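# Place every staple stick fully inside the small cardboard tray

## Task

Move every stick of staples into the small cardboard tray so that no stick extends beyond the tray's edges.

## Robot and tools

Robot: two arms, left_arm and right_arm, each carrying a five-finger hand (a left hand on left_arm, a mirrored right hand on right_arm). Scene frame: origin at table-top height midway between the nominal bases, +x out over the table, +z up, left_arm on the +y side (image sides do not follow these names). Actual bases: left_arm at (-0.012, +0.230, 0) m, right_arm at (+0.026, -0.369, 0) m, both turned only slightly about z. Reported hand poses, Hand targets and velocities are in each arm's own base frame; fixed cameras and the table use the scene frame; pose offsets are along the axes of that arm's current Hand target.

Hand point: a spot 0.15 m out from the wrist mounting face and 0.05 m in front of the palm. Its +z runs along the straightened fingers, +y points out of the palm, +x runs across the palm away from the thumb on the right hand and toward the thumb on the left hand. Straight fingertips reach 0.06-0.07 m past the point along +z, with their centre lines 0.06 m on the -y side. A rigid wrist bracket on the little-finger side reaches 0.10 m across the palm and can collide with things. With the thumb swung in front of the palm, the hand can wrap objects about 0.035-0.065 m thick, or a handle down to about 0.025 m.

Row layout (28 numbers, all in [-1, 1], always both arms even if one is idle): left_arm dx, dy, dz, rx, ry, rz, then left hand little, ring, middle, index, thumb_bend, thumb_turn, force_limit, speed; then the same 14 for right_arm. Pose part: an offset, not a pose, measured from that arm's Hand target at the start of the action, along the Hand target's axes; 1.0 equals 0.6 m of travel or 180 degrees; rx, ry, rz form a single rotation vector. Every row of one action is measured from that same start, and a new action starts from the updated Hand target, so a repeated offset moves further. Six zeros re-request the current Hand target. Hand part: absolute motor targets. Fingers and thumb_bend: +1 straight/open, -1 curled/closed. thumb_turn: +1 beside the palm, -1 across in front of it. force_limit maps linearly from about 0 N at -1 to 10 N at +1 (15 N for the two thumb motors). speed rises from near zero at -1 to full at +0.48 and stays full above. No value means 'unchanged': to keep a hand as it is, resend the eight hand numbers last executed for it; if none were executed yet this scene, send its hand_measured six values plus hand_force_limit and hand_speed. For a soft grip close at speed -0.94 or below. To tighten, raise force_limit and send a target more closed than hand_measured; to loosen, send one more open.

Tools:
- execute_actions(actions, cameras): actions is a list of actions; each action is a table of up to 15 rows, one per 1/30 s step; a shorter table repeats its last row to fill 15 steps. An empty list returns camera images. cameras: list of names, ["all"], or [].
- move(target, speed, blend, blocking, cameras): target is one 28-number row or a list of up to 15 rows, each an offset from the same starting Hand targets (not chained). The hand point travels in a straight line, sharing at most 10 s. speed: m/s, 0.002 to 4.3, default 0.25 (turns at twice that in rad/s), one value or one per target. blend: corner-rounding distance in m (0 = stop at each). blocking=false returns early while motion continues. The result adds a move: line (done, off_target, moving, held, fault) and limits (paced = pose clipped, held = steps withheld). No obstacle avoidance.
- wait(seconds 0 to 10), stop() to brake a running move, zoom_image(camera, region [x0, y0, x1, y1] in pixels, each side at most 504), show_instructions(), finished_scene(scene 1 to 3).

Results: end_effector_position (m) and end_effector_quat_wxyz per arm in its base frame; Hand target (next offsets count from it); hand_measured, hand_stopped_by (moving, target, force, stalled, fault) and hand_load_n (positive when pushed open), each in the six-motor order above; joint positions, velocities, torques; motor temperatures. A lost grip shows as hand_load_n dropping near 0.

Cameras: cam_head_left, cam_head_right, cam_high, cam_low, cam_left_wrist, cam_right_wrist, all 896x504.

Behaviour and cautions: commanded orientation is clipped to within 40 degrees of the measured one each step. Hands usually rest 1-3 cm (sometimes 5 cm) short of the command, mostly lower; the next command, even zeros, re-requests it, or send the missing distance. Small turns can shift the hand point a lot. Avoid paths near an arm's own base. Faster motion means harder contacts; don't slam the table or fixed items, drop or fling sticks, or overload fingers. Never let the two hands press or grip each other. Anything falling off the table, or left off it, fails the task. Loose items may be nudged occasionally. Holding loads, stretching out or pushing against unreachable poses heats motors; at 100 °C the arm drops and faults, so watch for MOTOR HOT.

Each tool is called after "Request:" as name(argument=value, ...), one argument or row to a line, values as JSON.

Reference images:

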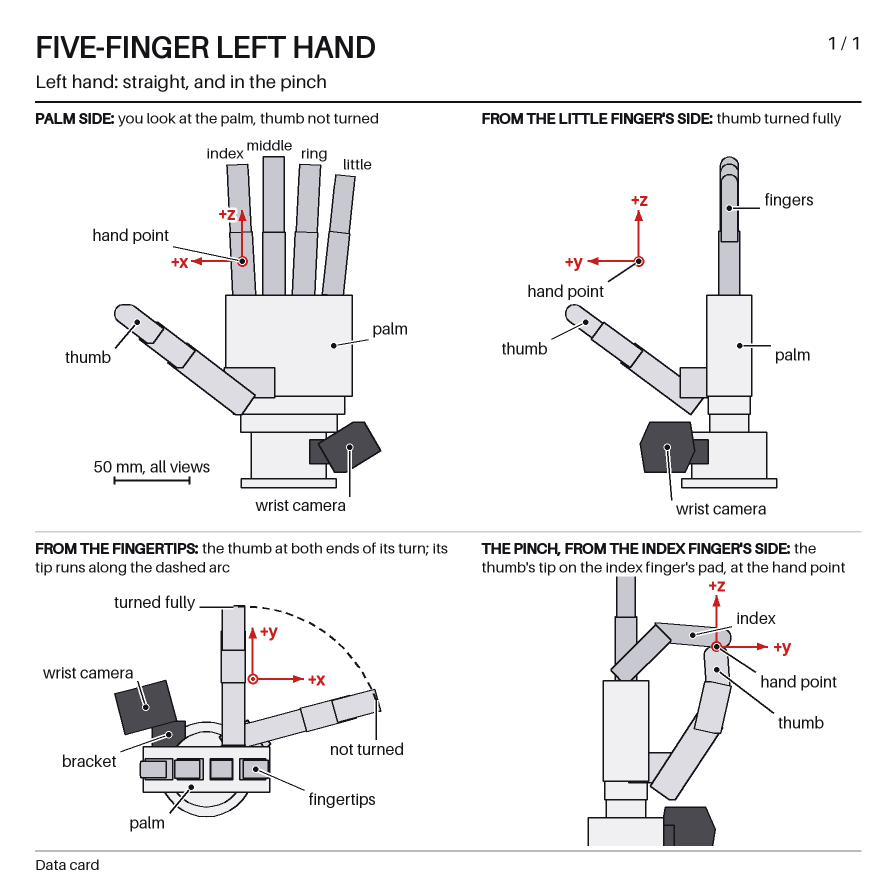

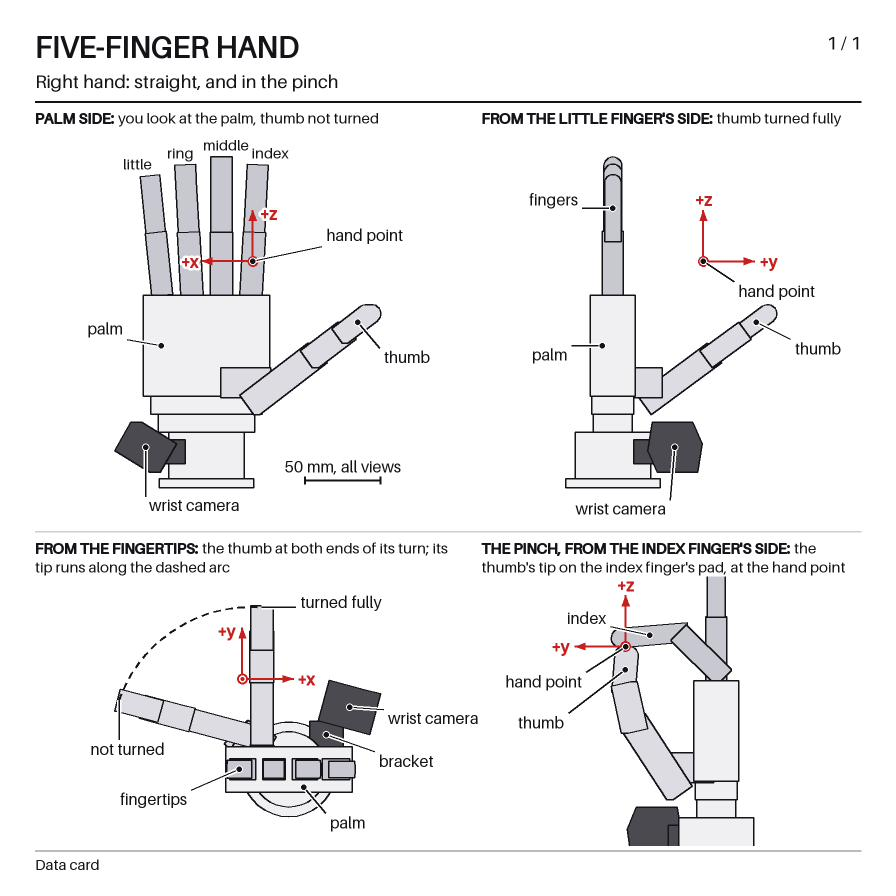

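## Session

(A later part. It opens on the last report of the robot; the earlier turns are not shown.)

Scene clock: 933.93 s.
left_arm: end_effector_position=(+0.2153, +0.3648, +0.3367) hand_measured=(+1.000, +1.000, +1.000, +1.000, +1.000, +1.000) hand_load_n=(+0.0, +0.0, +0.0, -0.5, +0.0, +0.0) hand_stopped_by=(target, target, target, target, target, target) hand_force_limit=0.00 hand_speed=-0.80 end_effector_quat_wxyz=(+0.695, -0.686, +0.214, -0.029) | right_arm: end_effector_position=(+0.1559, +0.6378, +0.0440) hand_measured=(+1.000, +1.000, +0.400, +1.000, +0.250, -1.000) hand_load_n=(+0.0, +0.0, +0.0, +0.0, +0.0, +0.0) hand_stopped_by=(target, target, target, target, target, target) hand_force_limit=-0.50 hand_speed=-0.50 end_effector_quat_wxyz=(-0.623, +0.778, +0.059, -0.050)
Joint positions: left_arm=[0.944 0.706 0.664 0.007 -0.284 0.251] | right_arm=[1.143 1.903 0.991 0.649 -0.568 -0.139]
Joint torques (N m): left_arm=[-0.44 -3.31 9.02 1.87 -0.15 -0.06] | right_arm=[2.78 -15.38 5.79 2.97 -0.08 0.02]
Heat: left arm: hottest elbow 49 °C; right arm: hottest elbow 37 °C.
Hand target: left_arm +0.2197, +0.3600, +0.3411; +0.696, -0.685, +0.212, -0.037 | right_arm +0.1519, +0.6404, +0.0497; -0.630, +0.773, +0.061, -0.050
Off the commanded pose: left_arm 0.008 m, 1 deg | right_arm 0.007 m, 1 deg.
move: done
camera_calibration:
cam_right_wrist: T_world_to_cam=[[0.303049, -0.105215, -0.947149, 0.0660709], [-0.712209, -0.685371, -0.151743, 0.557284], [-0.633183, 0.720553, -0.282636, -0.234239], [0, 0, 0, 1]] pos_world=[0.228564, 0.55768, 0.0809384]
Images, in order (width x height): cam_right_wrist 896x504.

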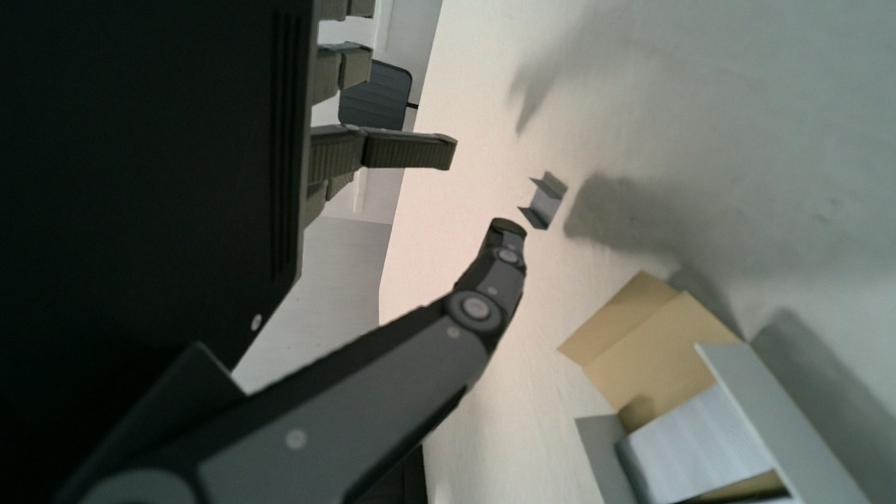

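Request:
move(
  target=[0,0,0,0,0,0,1,1,1,1,1,1,0,-0.8,0.0168,0.0211,-0.004,0,0,0,1,1,0.4,1,0.25,-1,-0.5,-0.5],
  speed=0.05,
  cameras=["cam_right_wrist"],
)

Request:
zoom_image(
  camera="cam_right_wrist",
  region=[485, 150, 585, 250],
)

Scene clock: 942.20 s.
left_arm: end_effector_position=(+0.2153, +0.3648, +0.3367) hand_measured=(+1.000, +1.000, +1.000, +1.000, +1.000, +1.000) hand_load_n=(+0.0, +0.0, +0.0, +0.0, -0.5, +0.0) hand_stopped_by=(target, target, target, target, target, target) hand_force_limit=0.00 hand_speed=-0.80 end_effector_quat_wxyz=(+0.695, -0.686, +0.214, -0.029) | right_arm: end_effector_position=(+0.1573, +0.6367, +0.0341) hand_measured=(+1.000, +1.000, +0.400, +1.000, +0.250, -1.000) hand_load_n=(+0.0, +0.0, +0.0, +0.0, +0.0, +0.0) hand_stopped_by=(target, target, target, target, target, target) hand_force_limit=-0.50 hand_speed=-0.50 end_effector_quat_wxyz=(-0.623, +0.778, +0.061, -0.054)
Joint positions: left_arm=[0.944 0.706 0.664 0.007 -0.284 0.251] | right_arm=[1.137 1.927 0.991 0.672 -0.583 -0.139]
Joint torques (N m): left_arm=[-0.15 -3.31 9.13 1.7 -0.21 -0.02] | right_arm=[1.9 -15.15 5.91 2.86 -0.28 -0.01]
Heat: left arm: hottest elbow 49 °C; right arm: hottest elbow 37 °C.
Hand target: left_arm +0.2197, +0.3600, +0.3411; +0.696, -0.685, +0.212, -0.037 | right_arm +0.1628, +0.6371, +0.0378; -0.630, +0.773, +0.061, -0.050
Off the commanded pose: left_arm 0.008 m, 1 deg | right_arm 0.006 m, 1 deg.
move: done
camera_calibration:
cam_right_wrist: T_world_to_cam=[[0.300145, -0.102303, -0.948392, 0.0548128], [-0.707342, -0.690918, -0.149329, 0.558694], [-0.639984, 0.715658, -0.279738, -0.231212], [0, 0, 0, 1]] pos_world=[0.230764, 0.557088, 0.0707343]
Images, in order (width x height): cam_right_wrist 896x504.

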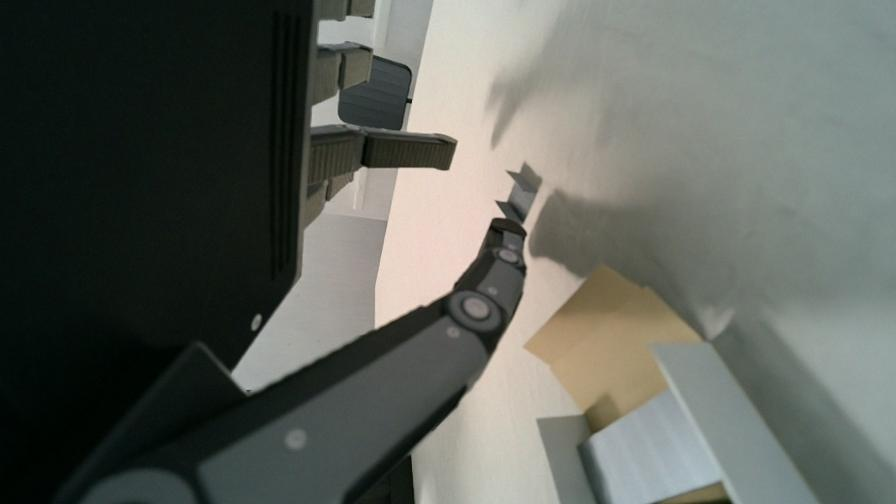

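Scaled by 5.040 from the camera's 896x504 image, which has a finer 1280x720 frame.

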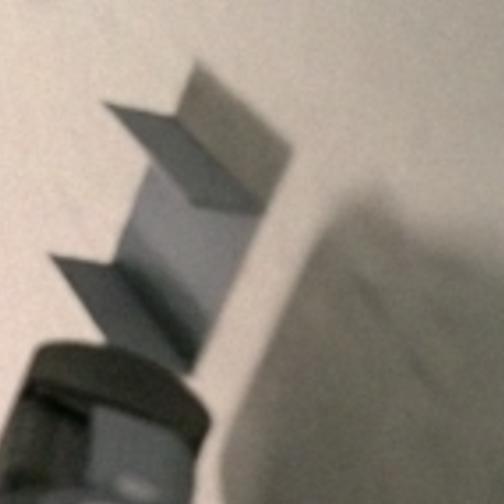

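Request:
move(
  target=[0,0,0,0,0,0,1,1,1,1,1,1,0,-0.8,0.0045,0.0087,0.0,0,0,0,1,1,0.4,1,0.25,-1,-0.5,-0.5],
  speed=0.05,
  cameras=["cam_right_wrist"],
)

Request:
zoom_image(
  camera="cam_right_wrist",
  region=[475, 140, 575, 240],
)

Scene clock: 952.53 s.
left_arm: end_effector_position=(+0.2153, +0.3648, +0.3367) hand_measured=(+1.000, +1.000, +1.000, +1.000, +1.000, +1.000) hand_load_n=(-0.5, +0.0, +0.0, +0.0, +0.0, +0.0) hand_stopped_by=(target, target, target, target, target, target) hand_force_limit=0.00 hand_speed=-0.80 end_effector_quat_wxyz=(+0.695, -0.686, +0.214, -0.029) | right_arm: end_effector_position=(+0.1598, +0.6357, +0.0296) hand_measured=(+1.000, +1.000, +0.400, +1.000, +0.250, -1.000) hand_load_n=(+0.0, +0.0, +0.0, +0.0, +0.0, +0.0) hand_stopped_by=(target, target, target, target, target, target) hand_force_limit=-0.50 hand_speed=-0.50 end_effector_quat_wxyz=(-0.623, +0.778, +0.060, -0.055)
Joint positions: left_arm=[0.944 0.706 0.664 0.007 -0.284 0.251] | right_arm=[1.132 1.938 0.991 0.682 -0.588 -0.139]
Joint torques (N m): left_arm=[0.21 -3.43 8.88 1.83 -0.19 -0.03] | right_arm=[1.2 -15.38 5.71 2.92 -0.31 -0.09]
Heat: left arm: hottest elbow 49 °C; right arm: hottest elbow 37 °C.
Hand target: left_arm +0.2197, +0.3600, +0.3411; +0.696, -0.685, +0.212, -0.037 | right_arm +0.1655, +0.6365, +0.0326; -0.629, +0.773, +0.061, -0.050
Off the commanded pose: left_arm 0.008 m, 1 deg | right_arm 0.007 m, 1 deg.
move: done
camera_calibration:
cam_right_wrist: T_world_to_cam=[[0.29859, -0.102427, -0.948869, 0.0500693], [-0.70773, -0.690777, -0.148141, 0.559087], [-0.640283, 0.715777, -0.278749, -0.230316], [0, 0, 0, 1]] pos_world=[0.233265, 0.556188, 0.0661325]
Images, in order (width x height): cam_right_wrist 896x504.

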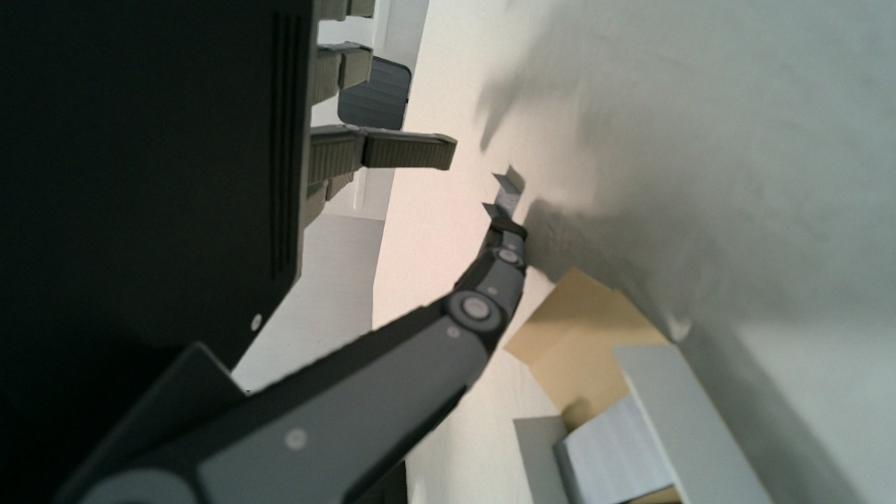

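Scaled by 5.040 from the camera's 896x504 image, which has a finer 1280x720 frame.

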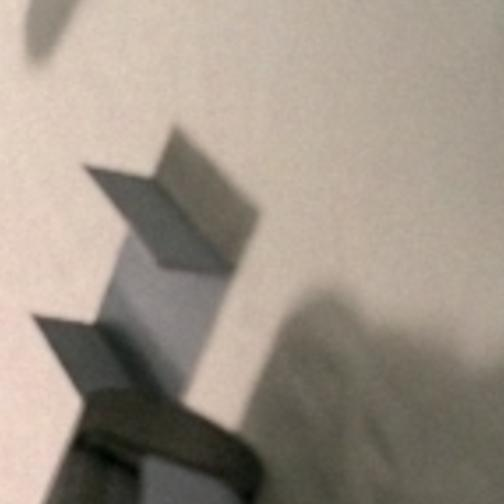

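Request:
move(
  target=[
    [0,0,0,0,0,0,1,1,1,1,1,1,0,-0.8,0.0,0.007,0.002,0,0,0,1,1,0.4,1,0.25,-1,-0.5,-0.5],
    [0,0,0,0,0,0,1,1,1,1,1,1,0,-0.8,0.0,0.007,0.002,0,0,0,1,1,0.1,1,0.25,-1,-0.5,-0.8],
  ],
  speed=0.05,
  cameras=["cam_right_wrist"],
)

Request:
zoom_image(
  camera="cam_right_wrist",
  region=[455, 140, 575, 260],
)

Scene clock: 957.07 s.
left_arm: end_effector_position=(+0.2153, +0.3648, +0.3367) hand_measured=(+1.000, +1.000, +1.000, +1.000, +1.000, +1.000) hand_load_n=(+0.0, +0.0, +0.0, -0.5, +0.0, -0.5) hand_stopped_by=(target, target, target, target, target, target) hand_force_limit=0.00 hand_speed=-0.80 end_effector_quat_wxyz=(+0.695, -0.686, +0.214, -0.029) | right_arm: end_effector_position=(+0.1602, +0.6363, +0.0282) hand_measured=(+1.000, +1.000, +0.100, +1.000, +0.250, -1.000) hand_load_n=(+0.0, -0.5, +0.0, +0.0, +0.0, +0.0) hand_stopped_by=(target, target, target, target, target, target) hand_force_limit=-0.50 hand_speed=-0.80 end_effector_quat_wxyz=(-0.625, +0.776, +0.061, -0.054)
Joint positions: left_arm=[0.944 0.706 0.664 0.007 -0.284 0.251] | right_arm=[1.131 1.944 0.991 0.694 -0.589 -0.139]
Joint torques (N m): left_arm=[-0.67 -3.43 9.17 1.57 -0.17 -0.04] | right_arm=[1.79 -14.51 5.9 2.71 -0.24 -0.04]
Heat: left arm: hottest elbow 49 °C; right arm: hottest elbow 37 °C.
Hand target: left_arm +0.2197, +0.3600, +0.3411; +0.696, -0.685, +0.212, -0.037 | right_arm +0.1655, +0.6368, +0.0284; -0.630, +0.773, +0.061, -0.050
Off the commanded pose: left_arm 0.008 m, 1 deg | right_arm 0.005 m, 1 deg.
move: done
camera_calibration:
cam_right_wrist: T_world_to_cam=[[0.300849, -0.0973591, -0.948689, 0.0450207], [-0.70713, -0.690241, -0.15341, 0.559294], [-0.639888, 0.717, -0.276504, -0.231736], [0, 0, 0, 1]] pos_world=[0.233664, 0.556585, 0.064436]
Images, in order (width x height): cam_right_wrist 896x504.

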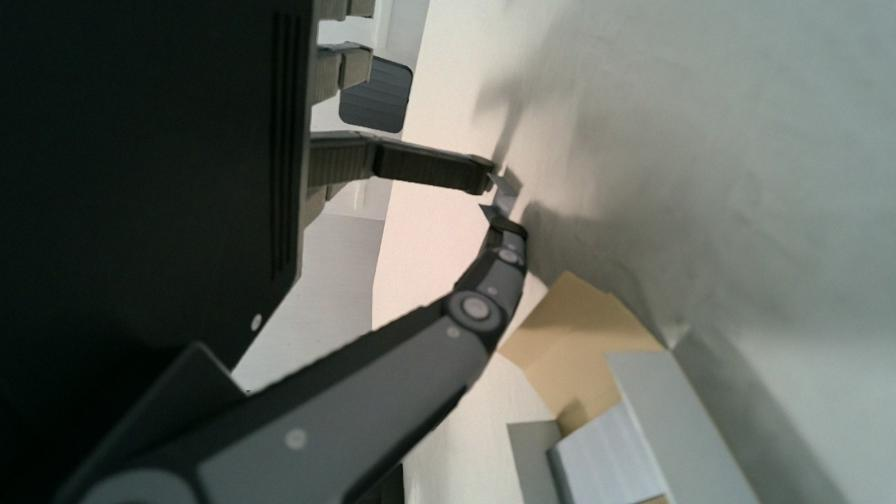

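Scaled by 4.200 from the camera's 896x504 image, which has a finer 1280x720 frame.

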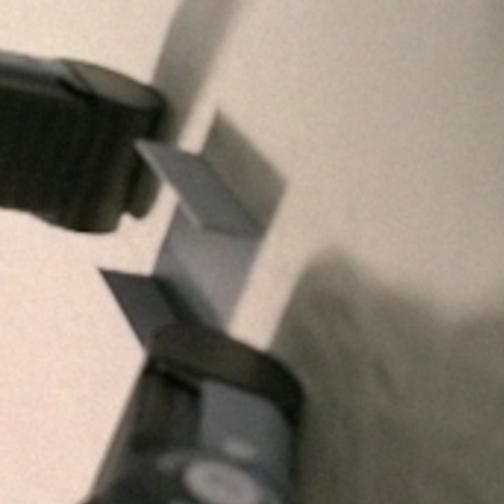

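Request:
move(
  target=[
    [0,0,0,0,0,0,1,1,1,1,1,1,0,-0.8,0.0,0.005,0.001,0,0,0,1,1,0.1,1,0.25,-1,-0.5,-0.8],
    [0,0,0,0,0,0,1,1,1,1,1,1,0,-0.8,0.0,0.005,0.001,0,0,0,1,1,-0.3,1,0.25,-1,-0.5,-0.92],
  ],
  speed=0.05,
  cameras=["cam_right_wrist"],
)

Request:
zoom_image(
  camera="cam_right_wrist",
  region=[455, 140, 575, 260],
)

Scene clock: 965.33 s.
left_arm: end_effector_position=(+0.2153, +0.3648, +0.3367) hand_measured=(+1.000, +1.000, +1.000, +1.000, +1.000, +1.000) hand_load_n=(+0.0, -0.5, +0.0, +0.0, +0.0, -0.5) hand_stopped_by=(target, target, target, target, target, target) hand_force_limit=0.00 hand_speed=-0.80 end_effector_quat_wxyz=(+0.695, -0.686, +0.214, -0.029) | right_arm: end_effector_position=(+0.1607, +0.6377, +0.0290) hand_measured=(+1.000, +1.000, -0.116, +1.000, +0.250, -1.000) hand_load_n=(+0.0, -0.5, +3.0, +0.0, +1.0, +1.0) hand_stopped_by=(target, target, force, target, target, target) hand_force_limit=-0.50 hand_speed=-0.92 end_effector_quat_wxyz=(-0.629, +0.773, +0.064, -0.052)
Joint positions: left_arm=[0.944 0.706 0.664 0.007 -0.284 0.251] | right_arm=[1.131 1.948 0.991 0.71 -0.59 -0.139]
Joint torques (N m): left_arm=[0.56 -2.08 9.07 1.47 -0.17 0] | right_arm=[1.55 -14.45 5.83 2.29 -0.21 -0.02]
Heat: left arm: hottest elbow 49 °C; right arm: hottest elbow 37 °C.
Hand target: left_arm +0.2197, +0.3600, +0.3411; +0.696, -0.685, +0.212, -0.037 | right_arm +0.1655, +0.6368, +0.0253; -0.630, +0.773, +0.061, -0.050
Off the commanded pose: left_arm 0.008 m, 1 deg | right_arm 0.006 m, 0 deg.
move: done
camera_calibration:
cam_right_wrist: T_world_to_cam=[[0.305655, -0.0866123, -0.948195, 0.0381406], [-0.705836, -0.688988, -0.164594, 0.560031], [-0.639039, 0.719579, -0.271727, -0.234056], [0, 0, 0, 1]] pos_world=[0.234061, 0.55758, 0.0647434]
Images, in order (width x height): cam_right_wrist 896x504.

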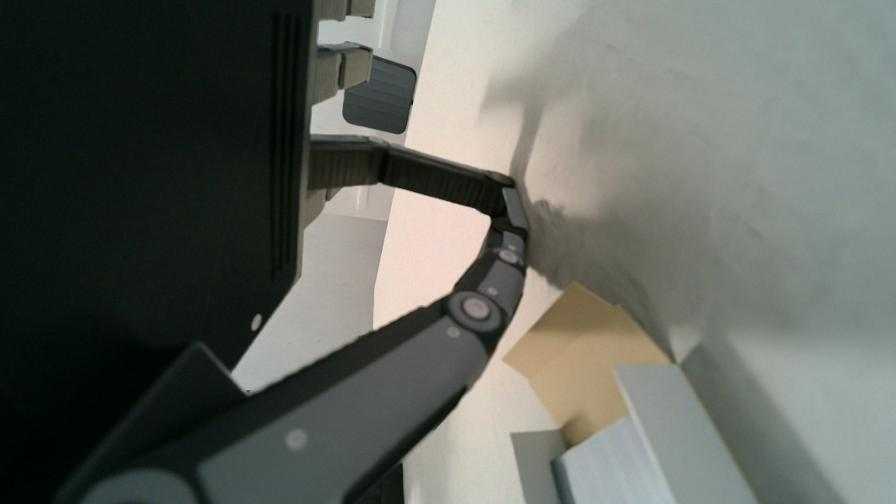

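Scaled by 4.200 from the camera's 896x504 image, which has a finer 1280x720 frame.

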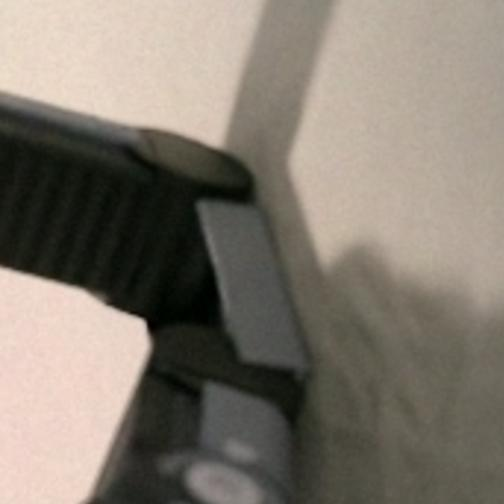

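Request:
move(
  target=[0,0,0,0,0,0,1,1,1,1,1,1,0,-0.8,0,-0.13,-0.03,0,0,0,1,1,-0.3,1,0.25,-1,-0.5,-0.92],
  speed=0.06,
  cameras=["cam_right_wrist"],
)

Request:
zoom_image(
  camera="cam_right_wrist",
  region=[455, 140, 575, 260],
)

Scene clock: 969.57 s.
left_arm: end_effector_position=(+0.2153, +0.3648, +0.3367) hand_measured=(+1.000, +1.000, +1.000, +1.000, +1.000, +1.000) hand_load_n=(+0.0, +0.0, +0.0, -0.5, +0.0, +0.0) hand_stopped_by=(target, target, target, target, target, target) hand_force_limit=0.00 hand_speed=-0.80 end_effector_quat_wxyz=(+0.695, -0.686, +0.214, -0.029) | right_arm: end_effector_position=(+0.1564, +0.6273, +0.0849) hand_measured=(+1.000, +1.000, -0.116, +1.000, +0.250, -1.000) hand_load_n=(+0.0, +0.0, +2.0, +0.0, +1.0, +0.5) hand_stopped_by=(target, target, force, target, target, target) hand_force_limit=-0.50 hand_speed=-0.92 end_effector_quat_wxyz=(-0.617, +0.783, +0.058, -0.058)
Joint positions: left_arm=[0.944 0.706 0.664 0.007 -0.284 0.251] | right_arm=[1.13 1.798 0.991 0.524 -0.59 -0.139]
Joint torques (N m): left_arm=[0.03 -3.6 8.99 1.74 -0.15 -0.02] | right_arm=[1.49 -14.97 8.66 1.84 -0.31 -0.05]
Heat: left arm: hottest elbow 49 °C; right arm: hottest elbow 37 °C.
Hand target: left_arm +0.2197, +0.3600, +0.3411; +0.696, -0.685, +0.212, -0.037 | right_arm +0.1659, +0.6350, +0.1054; -0.630, +0.773, +0.061, -0.050
Off the commanded pose: left_arm 0.008 m, 1 deg | right_arm 0.024 m, 2 deg.
move: off_target (right_arm)
camera_calibration:
cam_right_wrist: T_world_to_cam=[[0.291038, -0.117541, -0.949464, 0.113421], [-0.708602, -0.693269, -0.131382, 0.559329], [-0.642791, 0.711029, -0.285057, -0.207164], [0, 0, 0, 1]] pos_world=[0.230169, 0.548397, 0.122121]
Images, in order (width x height): cam_right_wrist 896x504.

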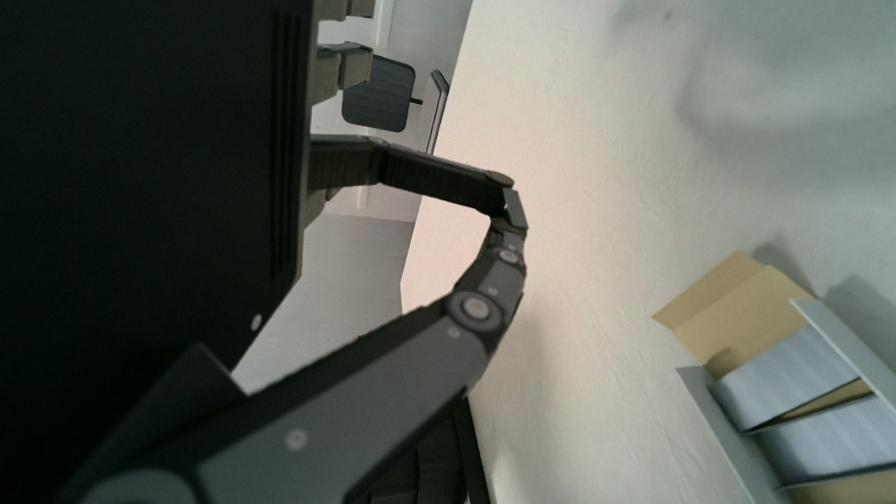

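Scaled by 4.200 from the camera's 896x504 image, which has a finer 1280x720 frame.

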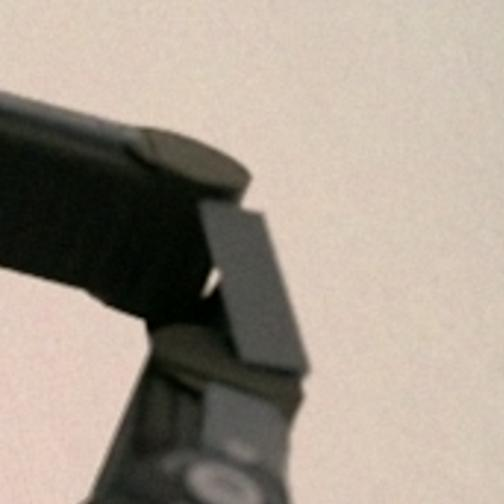

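Request:
move(
  target=[0,0,0,0,0,0,1,1,1,1,1,1,0,-0.8,-0.0205,-0.009,-0.1225,0,0.0381,0.0078,1,1,-0.3,1,0.25,-1,-0.5,-0.92],
  speed=0.12,
  cameras=["cam_right_wrist"],
)

Request:
zoom_image(
  camera="cam_right_wrist",
  region=[480, 150, 780, 380],
)

Scene clock: 976.07 s.
left_arm: end_effector_position=(+0.2153, +0.3648, +0.3367) hand_measured=(+1.000, +1.000, +1.000, +1.000, +1.000, +1.000) hand_load_n=(+0.0, +0.0, +0.0, +0.0, +0.0, +0.0) hand_stopped_by=(target, target, target, target, target, target) hand_force_limit=0.00 hand_speed=-0.80 end_effector_quat_wxyz=(+0.695, -0.686, +0.214, -0.029) | right_arm: end_effector_position=(+0.1599, +0.5626, +0.1163) hand_measured=(+1.000, +1.000, -0.116, +1.000, +0.250, -1.000) hand_load_n=(+0.0, +0.0, +2.0, +0.0, +1.0, +1.0) hand_stopped_by=(target, target, force, target, target, target) hand_force_limit=-0.50 hand_speed=-0.92 end_effector_quat_wxyz=(-0.622, +0.782, +0.017, -0.017)
Joint positions: left_arm=[0.944 0.706 0.664 0.007 -0.284 0.251] | right_arm=[1.097 1.586 0.799 0.527 -0.508 -0.123]
Joint torques (N m): left_arm=[0.21 -3.78 9.39 1.7 -0.16 -0.08] | right_arm=[1.9 -12.86 6.78 2.52 -0.06 0.01]
Heat: left arm: hottest elbow 49 °C; right arm: hottest elbow 37 °C.
Hand target: left_arm +0.2197, +0.3600, +0.3411; +0.696, -0.685, +0.212, -0.037 | right_arm +0.1648, +0.5629, +0.1253; -0.631, +0.775, +0.014, -0.011
Off the commanded pose: left_arm 0.008 m, 1 deg | right_arm 0.011 m, 2 deg.
move: off_target (right_arm)
camera_calibration:
cam_right_wrist: T_world_to_cam=[[0.288911, -0.14279, -0.946648, 0.148724], [-0.781899, -0.605763, -0.147258, 0.4854], [-0.552417, 0.782727, -0.286659, -0.204534], [0, 0, 0, 1]] pos_world=[0.223577, 0.475368, 0.153637]
Images, in order (width x height): cam_right_wrist 896x504.

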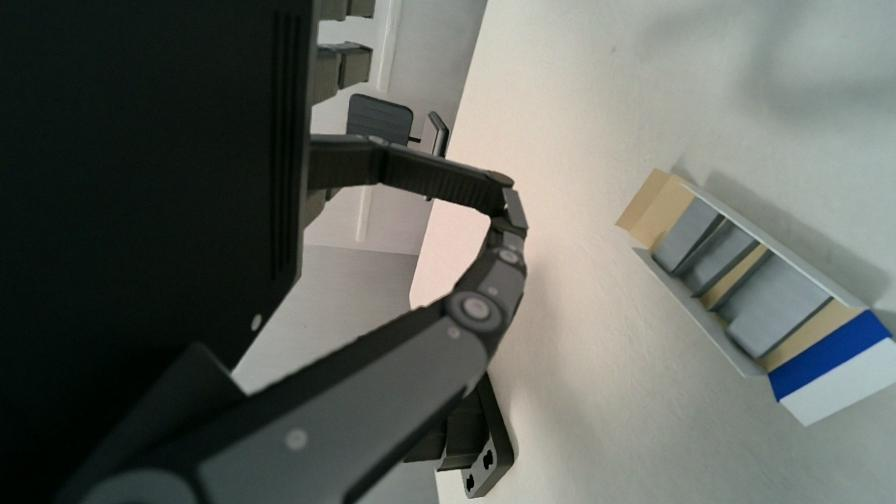

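Scaled by 1.680 from the camera's 896x504 image, which has a finer 1280x720 frame.

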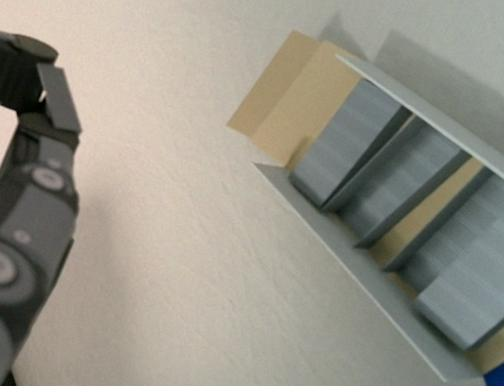

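Request:
zoom_image(
  camera="cam_right_wrist",
  region=[610, 160, 896, 430],
)

Scaled by 1.762 from the camera's 896x504 image, which has a finer 1280x720 frame.

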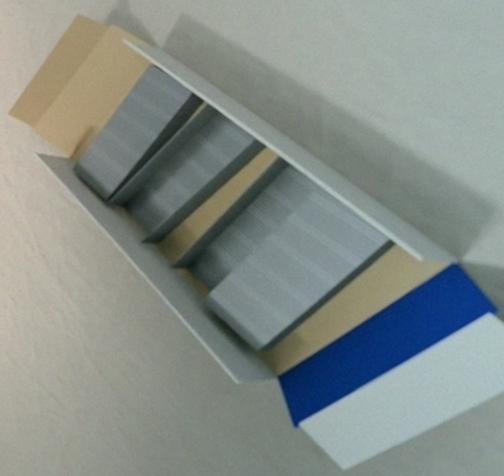

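Request:
zoom_image(
  camera="cam_right_wrist",
  region=[480, 165, 550, 245],
)

Scaled by 6.300 from the camera's 896x504 image, which has a finer 1280x720 frame.

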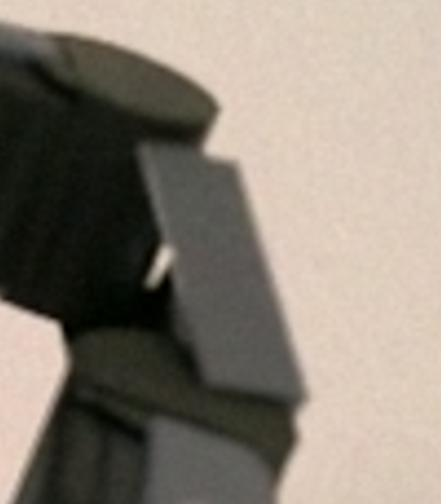

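Request:
move(
  target=[0,0,0,0,0,0,1,1,1,1,1,1,0,-0.8,0.0078,0.0912,0.0285,0,0,0,1,1,-0.3,1,0.25,-1,-0.5,-0.92],
  speed=0.1,
  cameras=["cam_right_wrist"],
)

Request:
zoom_image(
  camera="cam_right_wrist",
  region=[480, 130, 720, 350],
)

Scene clock: 1000.87 s.
left_arm: end_effector_position=(+0.2153, +0.3648, +0.3367) hand_measured=(+1.000, +1.000, +1.000, +1.000, +1.000, +1.000) hand_load_n=(+0.0, +0.0, +0.0, -0.5, +0.0, +0.0) hand_stopped_by=(target, target, target, target, target, target) hand_force_limit=0.00 hand_speed=-0.80 end_effector_quat_wxyz=(+0.695, -0.686, +0.214, -0.029) | right_arm: end_effector_position=(+0.1636, +0.5684, +0.0618) hand_measured=(+1.000, +1.000, -0.116, +1.000, +0.250, -1.000) hand_load_n=(+0.0, +0.0, +2.0, +0.0, +1.0, +1.0) hand_stopped_by=(target, target, force, target, target, target) hand_force_limit=-0.50 hand_speed=-0.92 end_effector_quat_wxyz=(-0.624, +0.781, +0.017, -0.016)
Joint positions: left_arm=[0.944 0.706 0.664 0.007 -0.284 0.251] | right_arm=[1.096 1.732 0.781 0.694 -0.508 -0.122]
Joint torques (N m): left_arm=[0.97 -2.43 9.26 1.66 -0.11 -0.04] | right_arm=[1.14 -12.45 5.72 2.88 -0.16 0]
Heat: left arm: hottest elbow 49 °C; right arm: hottest elbow 37 °C.
Hand target: left_arm +0.2197, +0.3600, +0.3411; +0.696, -0.685, +0.212, -0.037 | right_arm +0.1692, +0.5688, +0.0685; -0.631, +0.775, +0.014, -0.011
Off the commanded pose: left_arm 0.008 m, 1 deg | right_arm 0.009 m, 1 deg.
move: done
camera_calibration:
cam_right_wrist: T_world_to_cam=[[0.289783, -0.140596, -0.946709, 0.0955502], [-0.78246, -0.604428, -0.149743, 0.483296], [-0.551164, 0.784156, -0.285163, -0.223698], [0, 0, 0, 1]] pos_world=[0.227177, 0.480965, 0.0990381]
Images, in order (width x height): cam_right_wrist 896x504.

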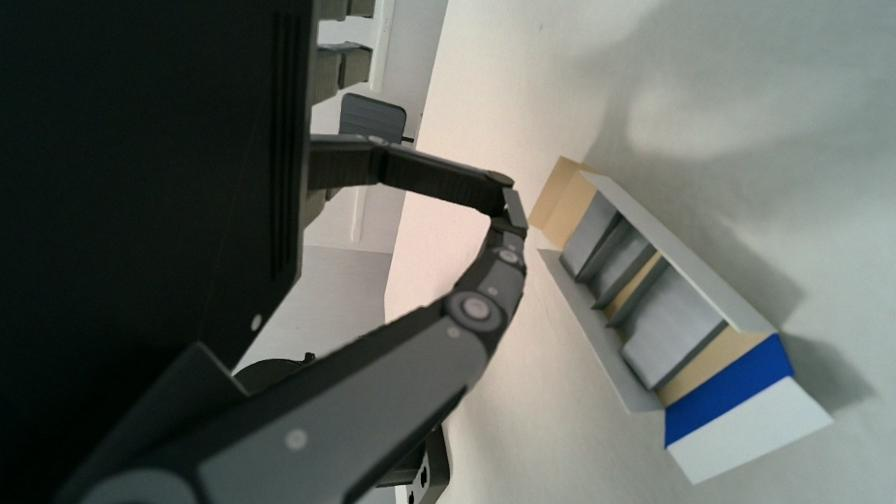

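Scaled by 2.100 from the camera's 896x504 image, which has a finer 1280x720 frame.

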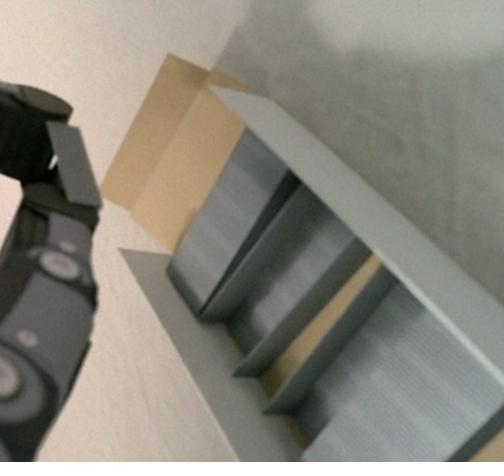

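Request:
move(
  target=[0,0,0,0,0,0,1,1,1,1,1,1,0,-0.8,-0.002,0.047,0.012,0,0,0,1,1,-0.3,1,0.25,-1,-0.5,-0.92],
  speed=0.06,
  cameras=["cam_right_wrist"],
)

Request:
zoom_image(
  camera="cam_right_wrist",
  region=[460, 130, 660, 310],
)

Scene clock: 1009.43 s.
left_arm: end_effector_position=(+0.2153, +0.3648, +0.3367) hand_measured=(+1.000, +1.000, +1.000, +1.000, +1.000, +1.000) hand_load_n=(-0.5, +0.0, +0.0, +0.0, +0.0, +0.0) hand_stopped_by=(target, target, target, target, target, target) hand_force_limit=0.00 hand_speed=-0.80 end_effector_quat_wxyz=(+0.695, -0.686, +0.214, -0.029) | right_arm: end_effector_position=(+0.1644, +0.5697, +0.0350) hand_measured=(+1.000, +1.000, -0.116, +1.000, +0.250, -1.000) hand_load_n=(+0.0, +0.0, +1.5, +0.0, +1.0, +1.0) hand_stopped_by=(target, target, force, target, target, target) hand_force_limit=-0.50 hand_speed=-0.92 end_effector_quat_wxyz=(-0.625, +0.780, +0.017, -0.015)
Joint positions: left_arm=[0.944 0.706 0.664 0.007 -0.284 0.251] | right_arm=[1.096 1.808 0.775 0.781 -0.507 -0.122]
Joint torques (N m): left_arm=[0.26 -2.78 9.11 1.35 -0.17 -0.03] | right_arm=[1.9 -12.98 5.05 3.02 -0.07 0.01]
Heat: left arm: hottest elbow 49 °C; right arm: hottest elbow 37 °C.
Hand target: left_arm +0.2197, +0.3600, +0.3411; +0.696, -0.685, +0.212, -0.037 | right_arm +0.1680, +0.5702, +0.0395; -0.631, +0.775, +0.014, -0.011
Off the commanded pose: left_arm 0.008 m, 1 deg | right_arm 0.006 m, 1 deg.
move: done
camera_calibration:
cam_right_wrist: T_world_to_cam=[[0.2917, -0.136907, -0.946661, 0.0676588], [-0.782884, -0.602793, -0.154058, 0.479988], [-0.549549, 0.786065, -0.283017, -0.233397], [0, 0, 0, 1]] pos_world=[0.227776, 0.482061, 0.0719408]
Images, in order (width x height): cam_right_wrist 896x504.

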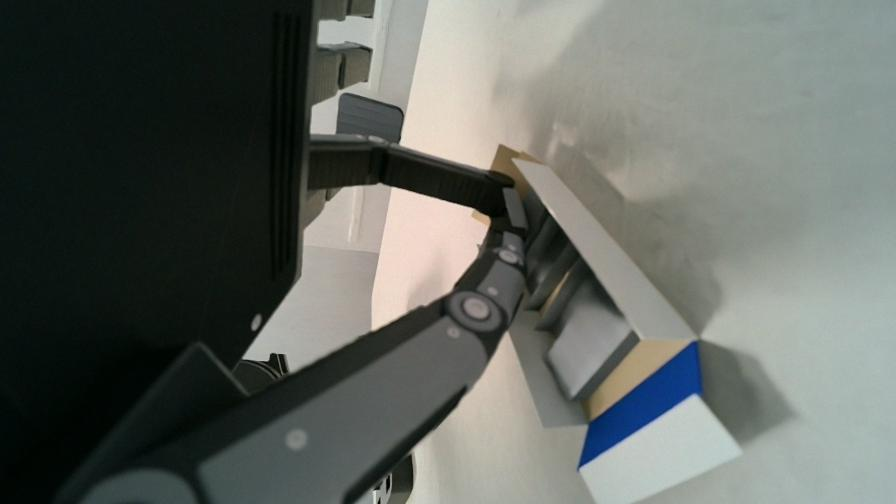

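Scaled by 2.520 from the camera's 896x504 image, which has a finer 1280x720 frame.

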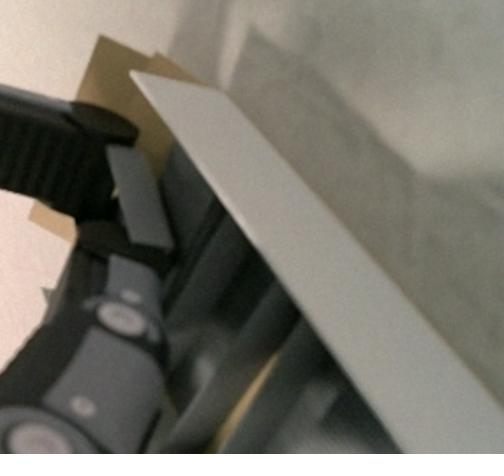

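Request:
move(
  target=[
    [0,0,0,0,0,0,1,1,1,1,1,1,0,-0.8,0,0.006,0.001,0,0,0,1,1,-0.3,1,0.25,-1,-0.5,-0.92],
    [0,0,0,0,0,0,1,1,1,1,1,1,0,-0.8,0,0.006,0.001,0,0,0,1,1,0.1,1,0.25,-1,-0.5,-0.88],
  ],
  speed=0.05,
  cameras=["cam_right_wrist"],
)

Request:
zoom_image(
  camera="cam_right_wrist",
  region=[460, 130, 660, 310],
)

Scene clock: 1015.77 s.
left_arm: end_effector_position=(+0.2153, +0.3648, +0.3367) hand_measured=(+1.000, +1.000, +1.000, +1.000, +1.000, +1.000) hand_load_n=(+0.0, +0.0, +0.0, +0.0, +0.0, +0.0) hand_stopped_by=(target, target, target, target, target, target) hand_force_limit=0.00 hand_speed=-0.80 end_effector_quat_wxyz=(+0.695, -0.686, +0.214, -0.029) | right_arm: end_effector_position=(+0.1648, +0.5704, +0.0348) hand_measured=(+1.000, +1.000, +0.100, +1.000, +0.250, -1.000) hand_load_n=(+0.0, +0.0, +0.0, +0.0, +0.5, +0.0) hand_stopped_by=(target, target, target, target, target, target) hand_force_limit=-0.50 hand_speed=-0.88 end_effector_quat_wxyz=(-0.627, +0.778, +0.018, -0.014)
Joint positions: left_arm=[0.944 0.706 0.664 0.007 -0.284 0.251] | right_arm=[1.096 1.812 0.775 0.792 -0.507 -0.122]
Joint torques (N m): left_arm=[-0.21 -3.96 9.13 1.84 -0.16 0] | right_arm=[1.61 -12.1 5.07 2.73 -0.05 0.03]
Heat: left arm: hottest elbow 49 °C; right arm: hottest elbow 36 °C.
Hand target: left_arm +0.2197, +0.3600, +0.3411; +0.696, -0.685, +0.212, -0.037 | right_arm +0.1680, +0.5700, +0.0357; -0.631, +0.775, +0.014, -0.011
Off the commanded pose: left_arm 0.008 m, 1 deg | right_arm 0.003 m, 1 deg.
move: done
camera_calibration:
cam_right_wrist: T_world_to_cam=[[0.29446, -0.131439, -0.946582, 0.0639907], [-0.782375, -0.601959, -0.159793, 0.480352], [-0.548801, 0.787635, -0.280088, -0.234874], [0, 0, 0, 1]] pos_world=[0.228074, 0.482558, 0.0715442]
Images, in order (width x height): cam_right_wrist 896x504.

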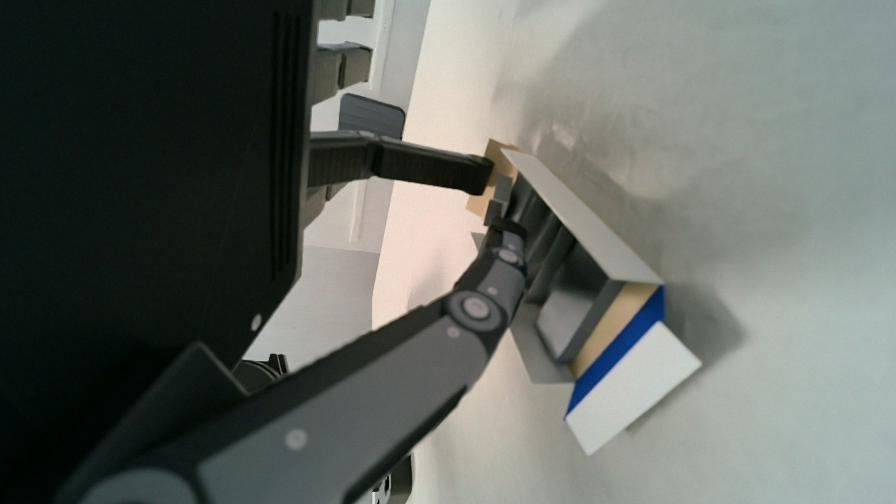

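Scaled by 2.520 from the camera's 896x504 image, which has a finer 1280x720 frame.

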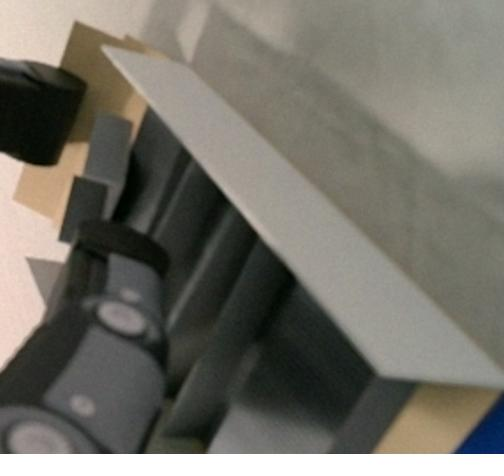

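Request:
move(
  target=[0,0,0,0,0,0,1,1,1,1,1,1,0,-0.8,0.005,-0.15,-0.04,0,0,0,1,1,0.1,1,0.25,-1,-0.5,-0.85],
  speed=0.08,
  cameras=["cam_right_wrist"],
)

Request:
zoom_image(
  camera="cam_right_wrist",
  region=[520, 130, 820, 400],
)

Scene clock: 1019.70 s.
left_arm: end_effector_position=(+0.2153, +0.3648, +0.3367) hand_measured=(+1.000, +1.000, +1.000, +1.000, +1.000, +1.000) hand_load_n=(+0.0, +0.0, -0.5, +0.0, +0.0, +0.0) hand_stopped_by=(target, target, target, target, target, target) hand_force_limit=0.00 hand_speed=-0.80 end_effector_quat_wxyz=(+0.695, -0.686, +0.214, -0.029) | right_arm: end_effector_position=(+0.1602, +0.5531, +0.1059) hand_measured=(+1.000, +1.000, +0.100, +1.000, +0.250, -1.000) hand_load_n=(+0.0, +0.0, +0.0, +0.0, +0.0, +0.0) hand_stopped_by=(target, target, target, target, target, target) hand_force_limit=-0.50 hand_speed=-0.85 end_effector_quat_wxyz=(-0.616, +0.787, +0.011, -0.020)
Joint positions: left_arm=[0.944 0.706 0.664 0.007 -0.284 0.251] | right_arm=[1.088 1.587 0.775 0.534 -0.513 -0.122]
Joint torques (N m): left_arm=[-0.67 -3.43 9.28 1.7 -0.17 -0.08] | right_arm=[1.26 -11.69 9.81 1.77 -0.3 -0.03]
Heat: left arm: hottest elbow 49 °C; right arm: hottest elbow 36 °C.
Hand target: left_arm +0.2197, +0.3600, +0.3411; +0.696, -0.685, +0.212, -0.037 | right_arm +0.1712, +0.5649, +0.1288; -0.631, +0.775, +0.014, -0.011
Off the commanded pose: left_arm 0.008 m, 1 deg | right_arm 0.028 m, 2 deg.
move: off_target (right_arm)
camera_calibration:
cam_right_wrist: T_world_to_cam=[[0.278405, -0.159187, -0.94718, 0.148307], [-0.786547, -0.603752, -0.129722, 0.47609], [-0.551212, 0.781117, -0.293295, -0.198462], [0, 0, 0, 1]] pos_world=[0.223783, 0.46607, 0.144025]
Images, in order (width x height): cam_right_wrist 896x504.

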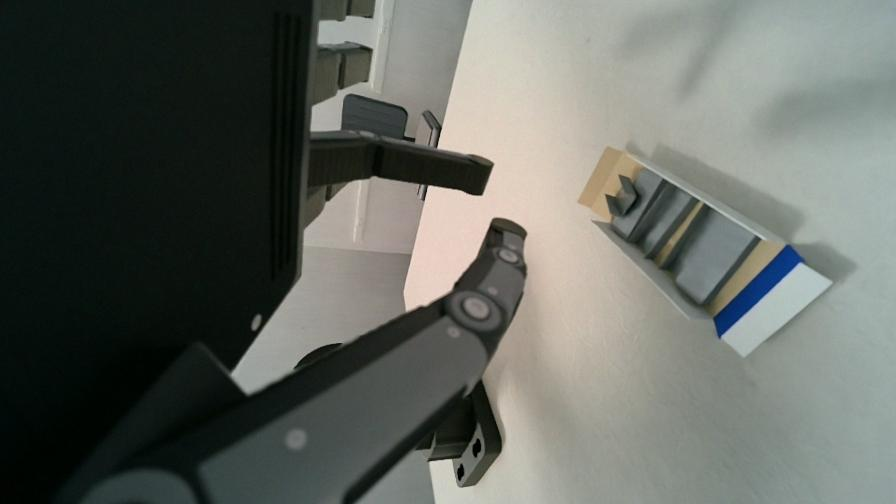

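Scaled by 1.680 from the camera's 896x504 image, which has a finer 1280x720 frame.

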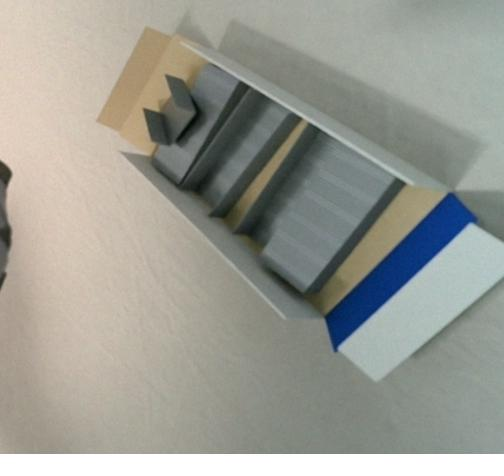

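Request:
zoom_image(
  camera="cam_right_wrist",
  region=[570, 140, 710, 280],
)

Scaled by 3.600 from the camera's 896x504 image, which has a finer 1280x720 frame.

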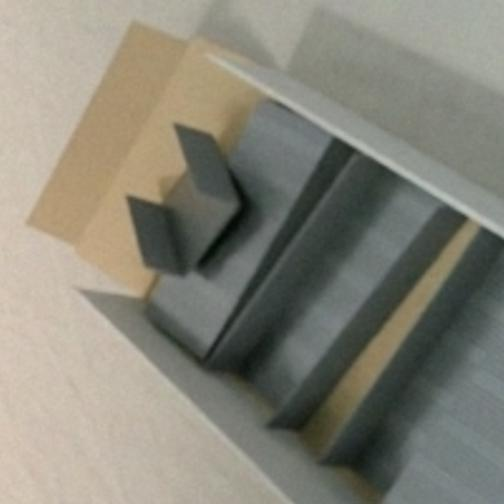

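Request:
move(
  target=[0,0,0,0,0,0,1,1,1,1,1,1,0,-0.8,-0.0017,0.0528,0.1077,0,0,0,1,1,0.0,1,1,1,-0.5,-0.3],
  speed=0.1,
  cameras=["cam_right_wrist"],
)

Request:
zoom_image(
  camera="cam_right_wrist",
  region=[440, 120, 740, 400],
)

Scene clock: 1066.73 s.
left_arm: end_effector_position=(+0.2153, +0.3648, +0.3367) hand_measured=(+1.000, +1.000, +1.000, +1.000, +1.000, +1.000) hand_load_n=(+0.0, -0.5, +0.0, +0.0, +0.0, -0.5) hand_stopped_by=(target, target, target, target, target, target) hand_force_limit=0.00 hand_speed=-0.80 end_effector_quat_wxyz=(+0.695, -0.686, +0.214, -0.029) | right_arm: end_effector_position=(+0.1626, +0.5986, +0.0583) hand_measured=(+1.000, +1.000, +0.000, +1.000, +1.000, +1.000) hand_load_n=(+0.0, +0.0, +0.0, +0.0, +0.0, -0.5) hand_stopped_by=(target, target, target, target, target, target) hand_force_limit=-0.50 hand_speed=-0.30 end_effector_quat_wxyz=(-0.608, +0.794, +0.006, -0.019)
Joint positions: left_arm=[0.944 0.706 0.664 0.007 -0.284 0.251] | right_arm=[1.132 1.775 0.873 0.607 -0.46 -0.109]
Joint torques (N m): left_arm=[-0.44 -4.19 9.33 1.7 -0.2 -0.05] | right_arm=[2.55 -13.39 10.1 2.93 -0.06 0.05]
Heat: left arm: hottest elbow 49 °C; right arm: hottest elbow 38 °C.
Hand target: left_arm +0.2197, +0.3600, +0.3411; +0.696, -0.685, +0.212, -0.037 | right_arm +0.1682, +0.6217, +0.0846; -0.631, +0.775, +0.014, -0.011
Off the commanded pose: left_arm 0.008 m, 1 deg | right_arm 0.035 m, 4 deg.
move: off_target (right_arm)
camera_calibration:
cam_right_wrist: T_world_to_cam=[[0.270767, -0.182685, -0.945152, 0.125043], [-0.792961, -0.599004, -0.111388, 0.496492], [-0.545801, 0.779628, -0.307052, -0.245793], [0, 0, 0, 1]] pos_world=[0.225687, 0.511872, 0.0980161]
Images, in order (width x height): cam_right_wrist 896x504.

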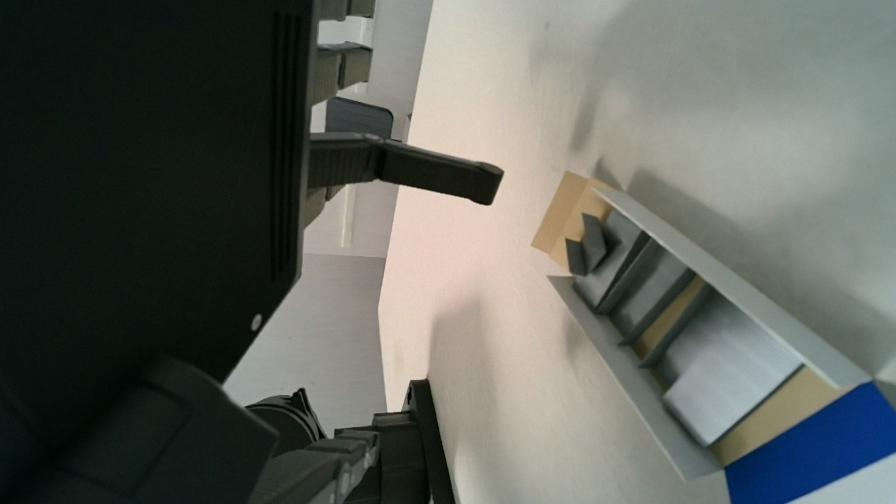

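Scaled by 1.680 from the camera's 896x504 image, which has a finer 1280x720 frame.

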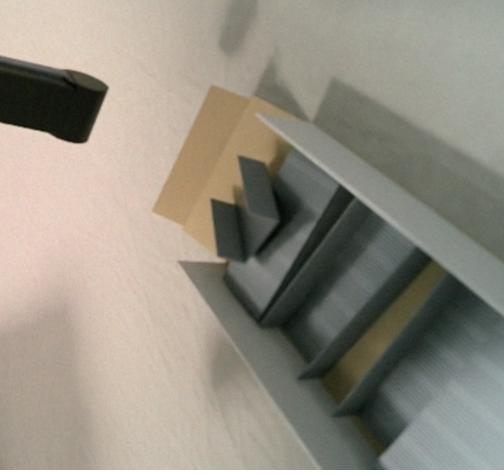

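Request:
zoom_image(
  camera="cam_right_wrist",
  region=[530, 160, 670, 330],
)

Scaled by 2.965 from the camera's 896x504 image, which has a finer 1280x720 frame.

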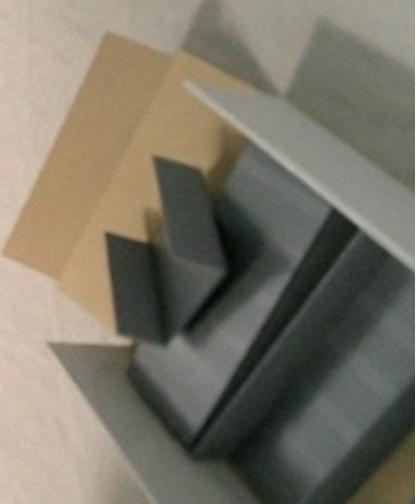

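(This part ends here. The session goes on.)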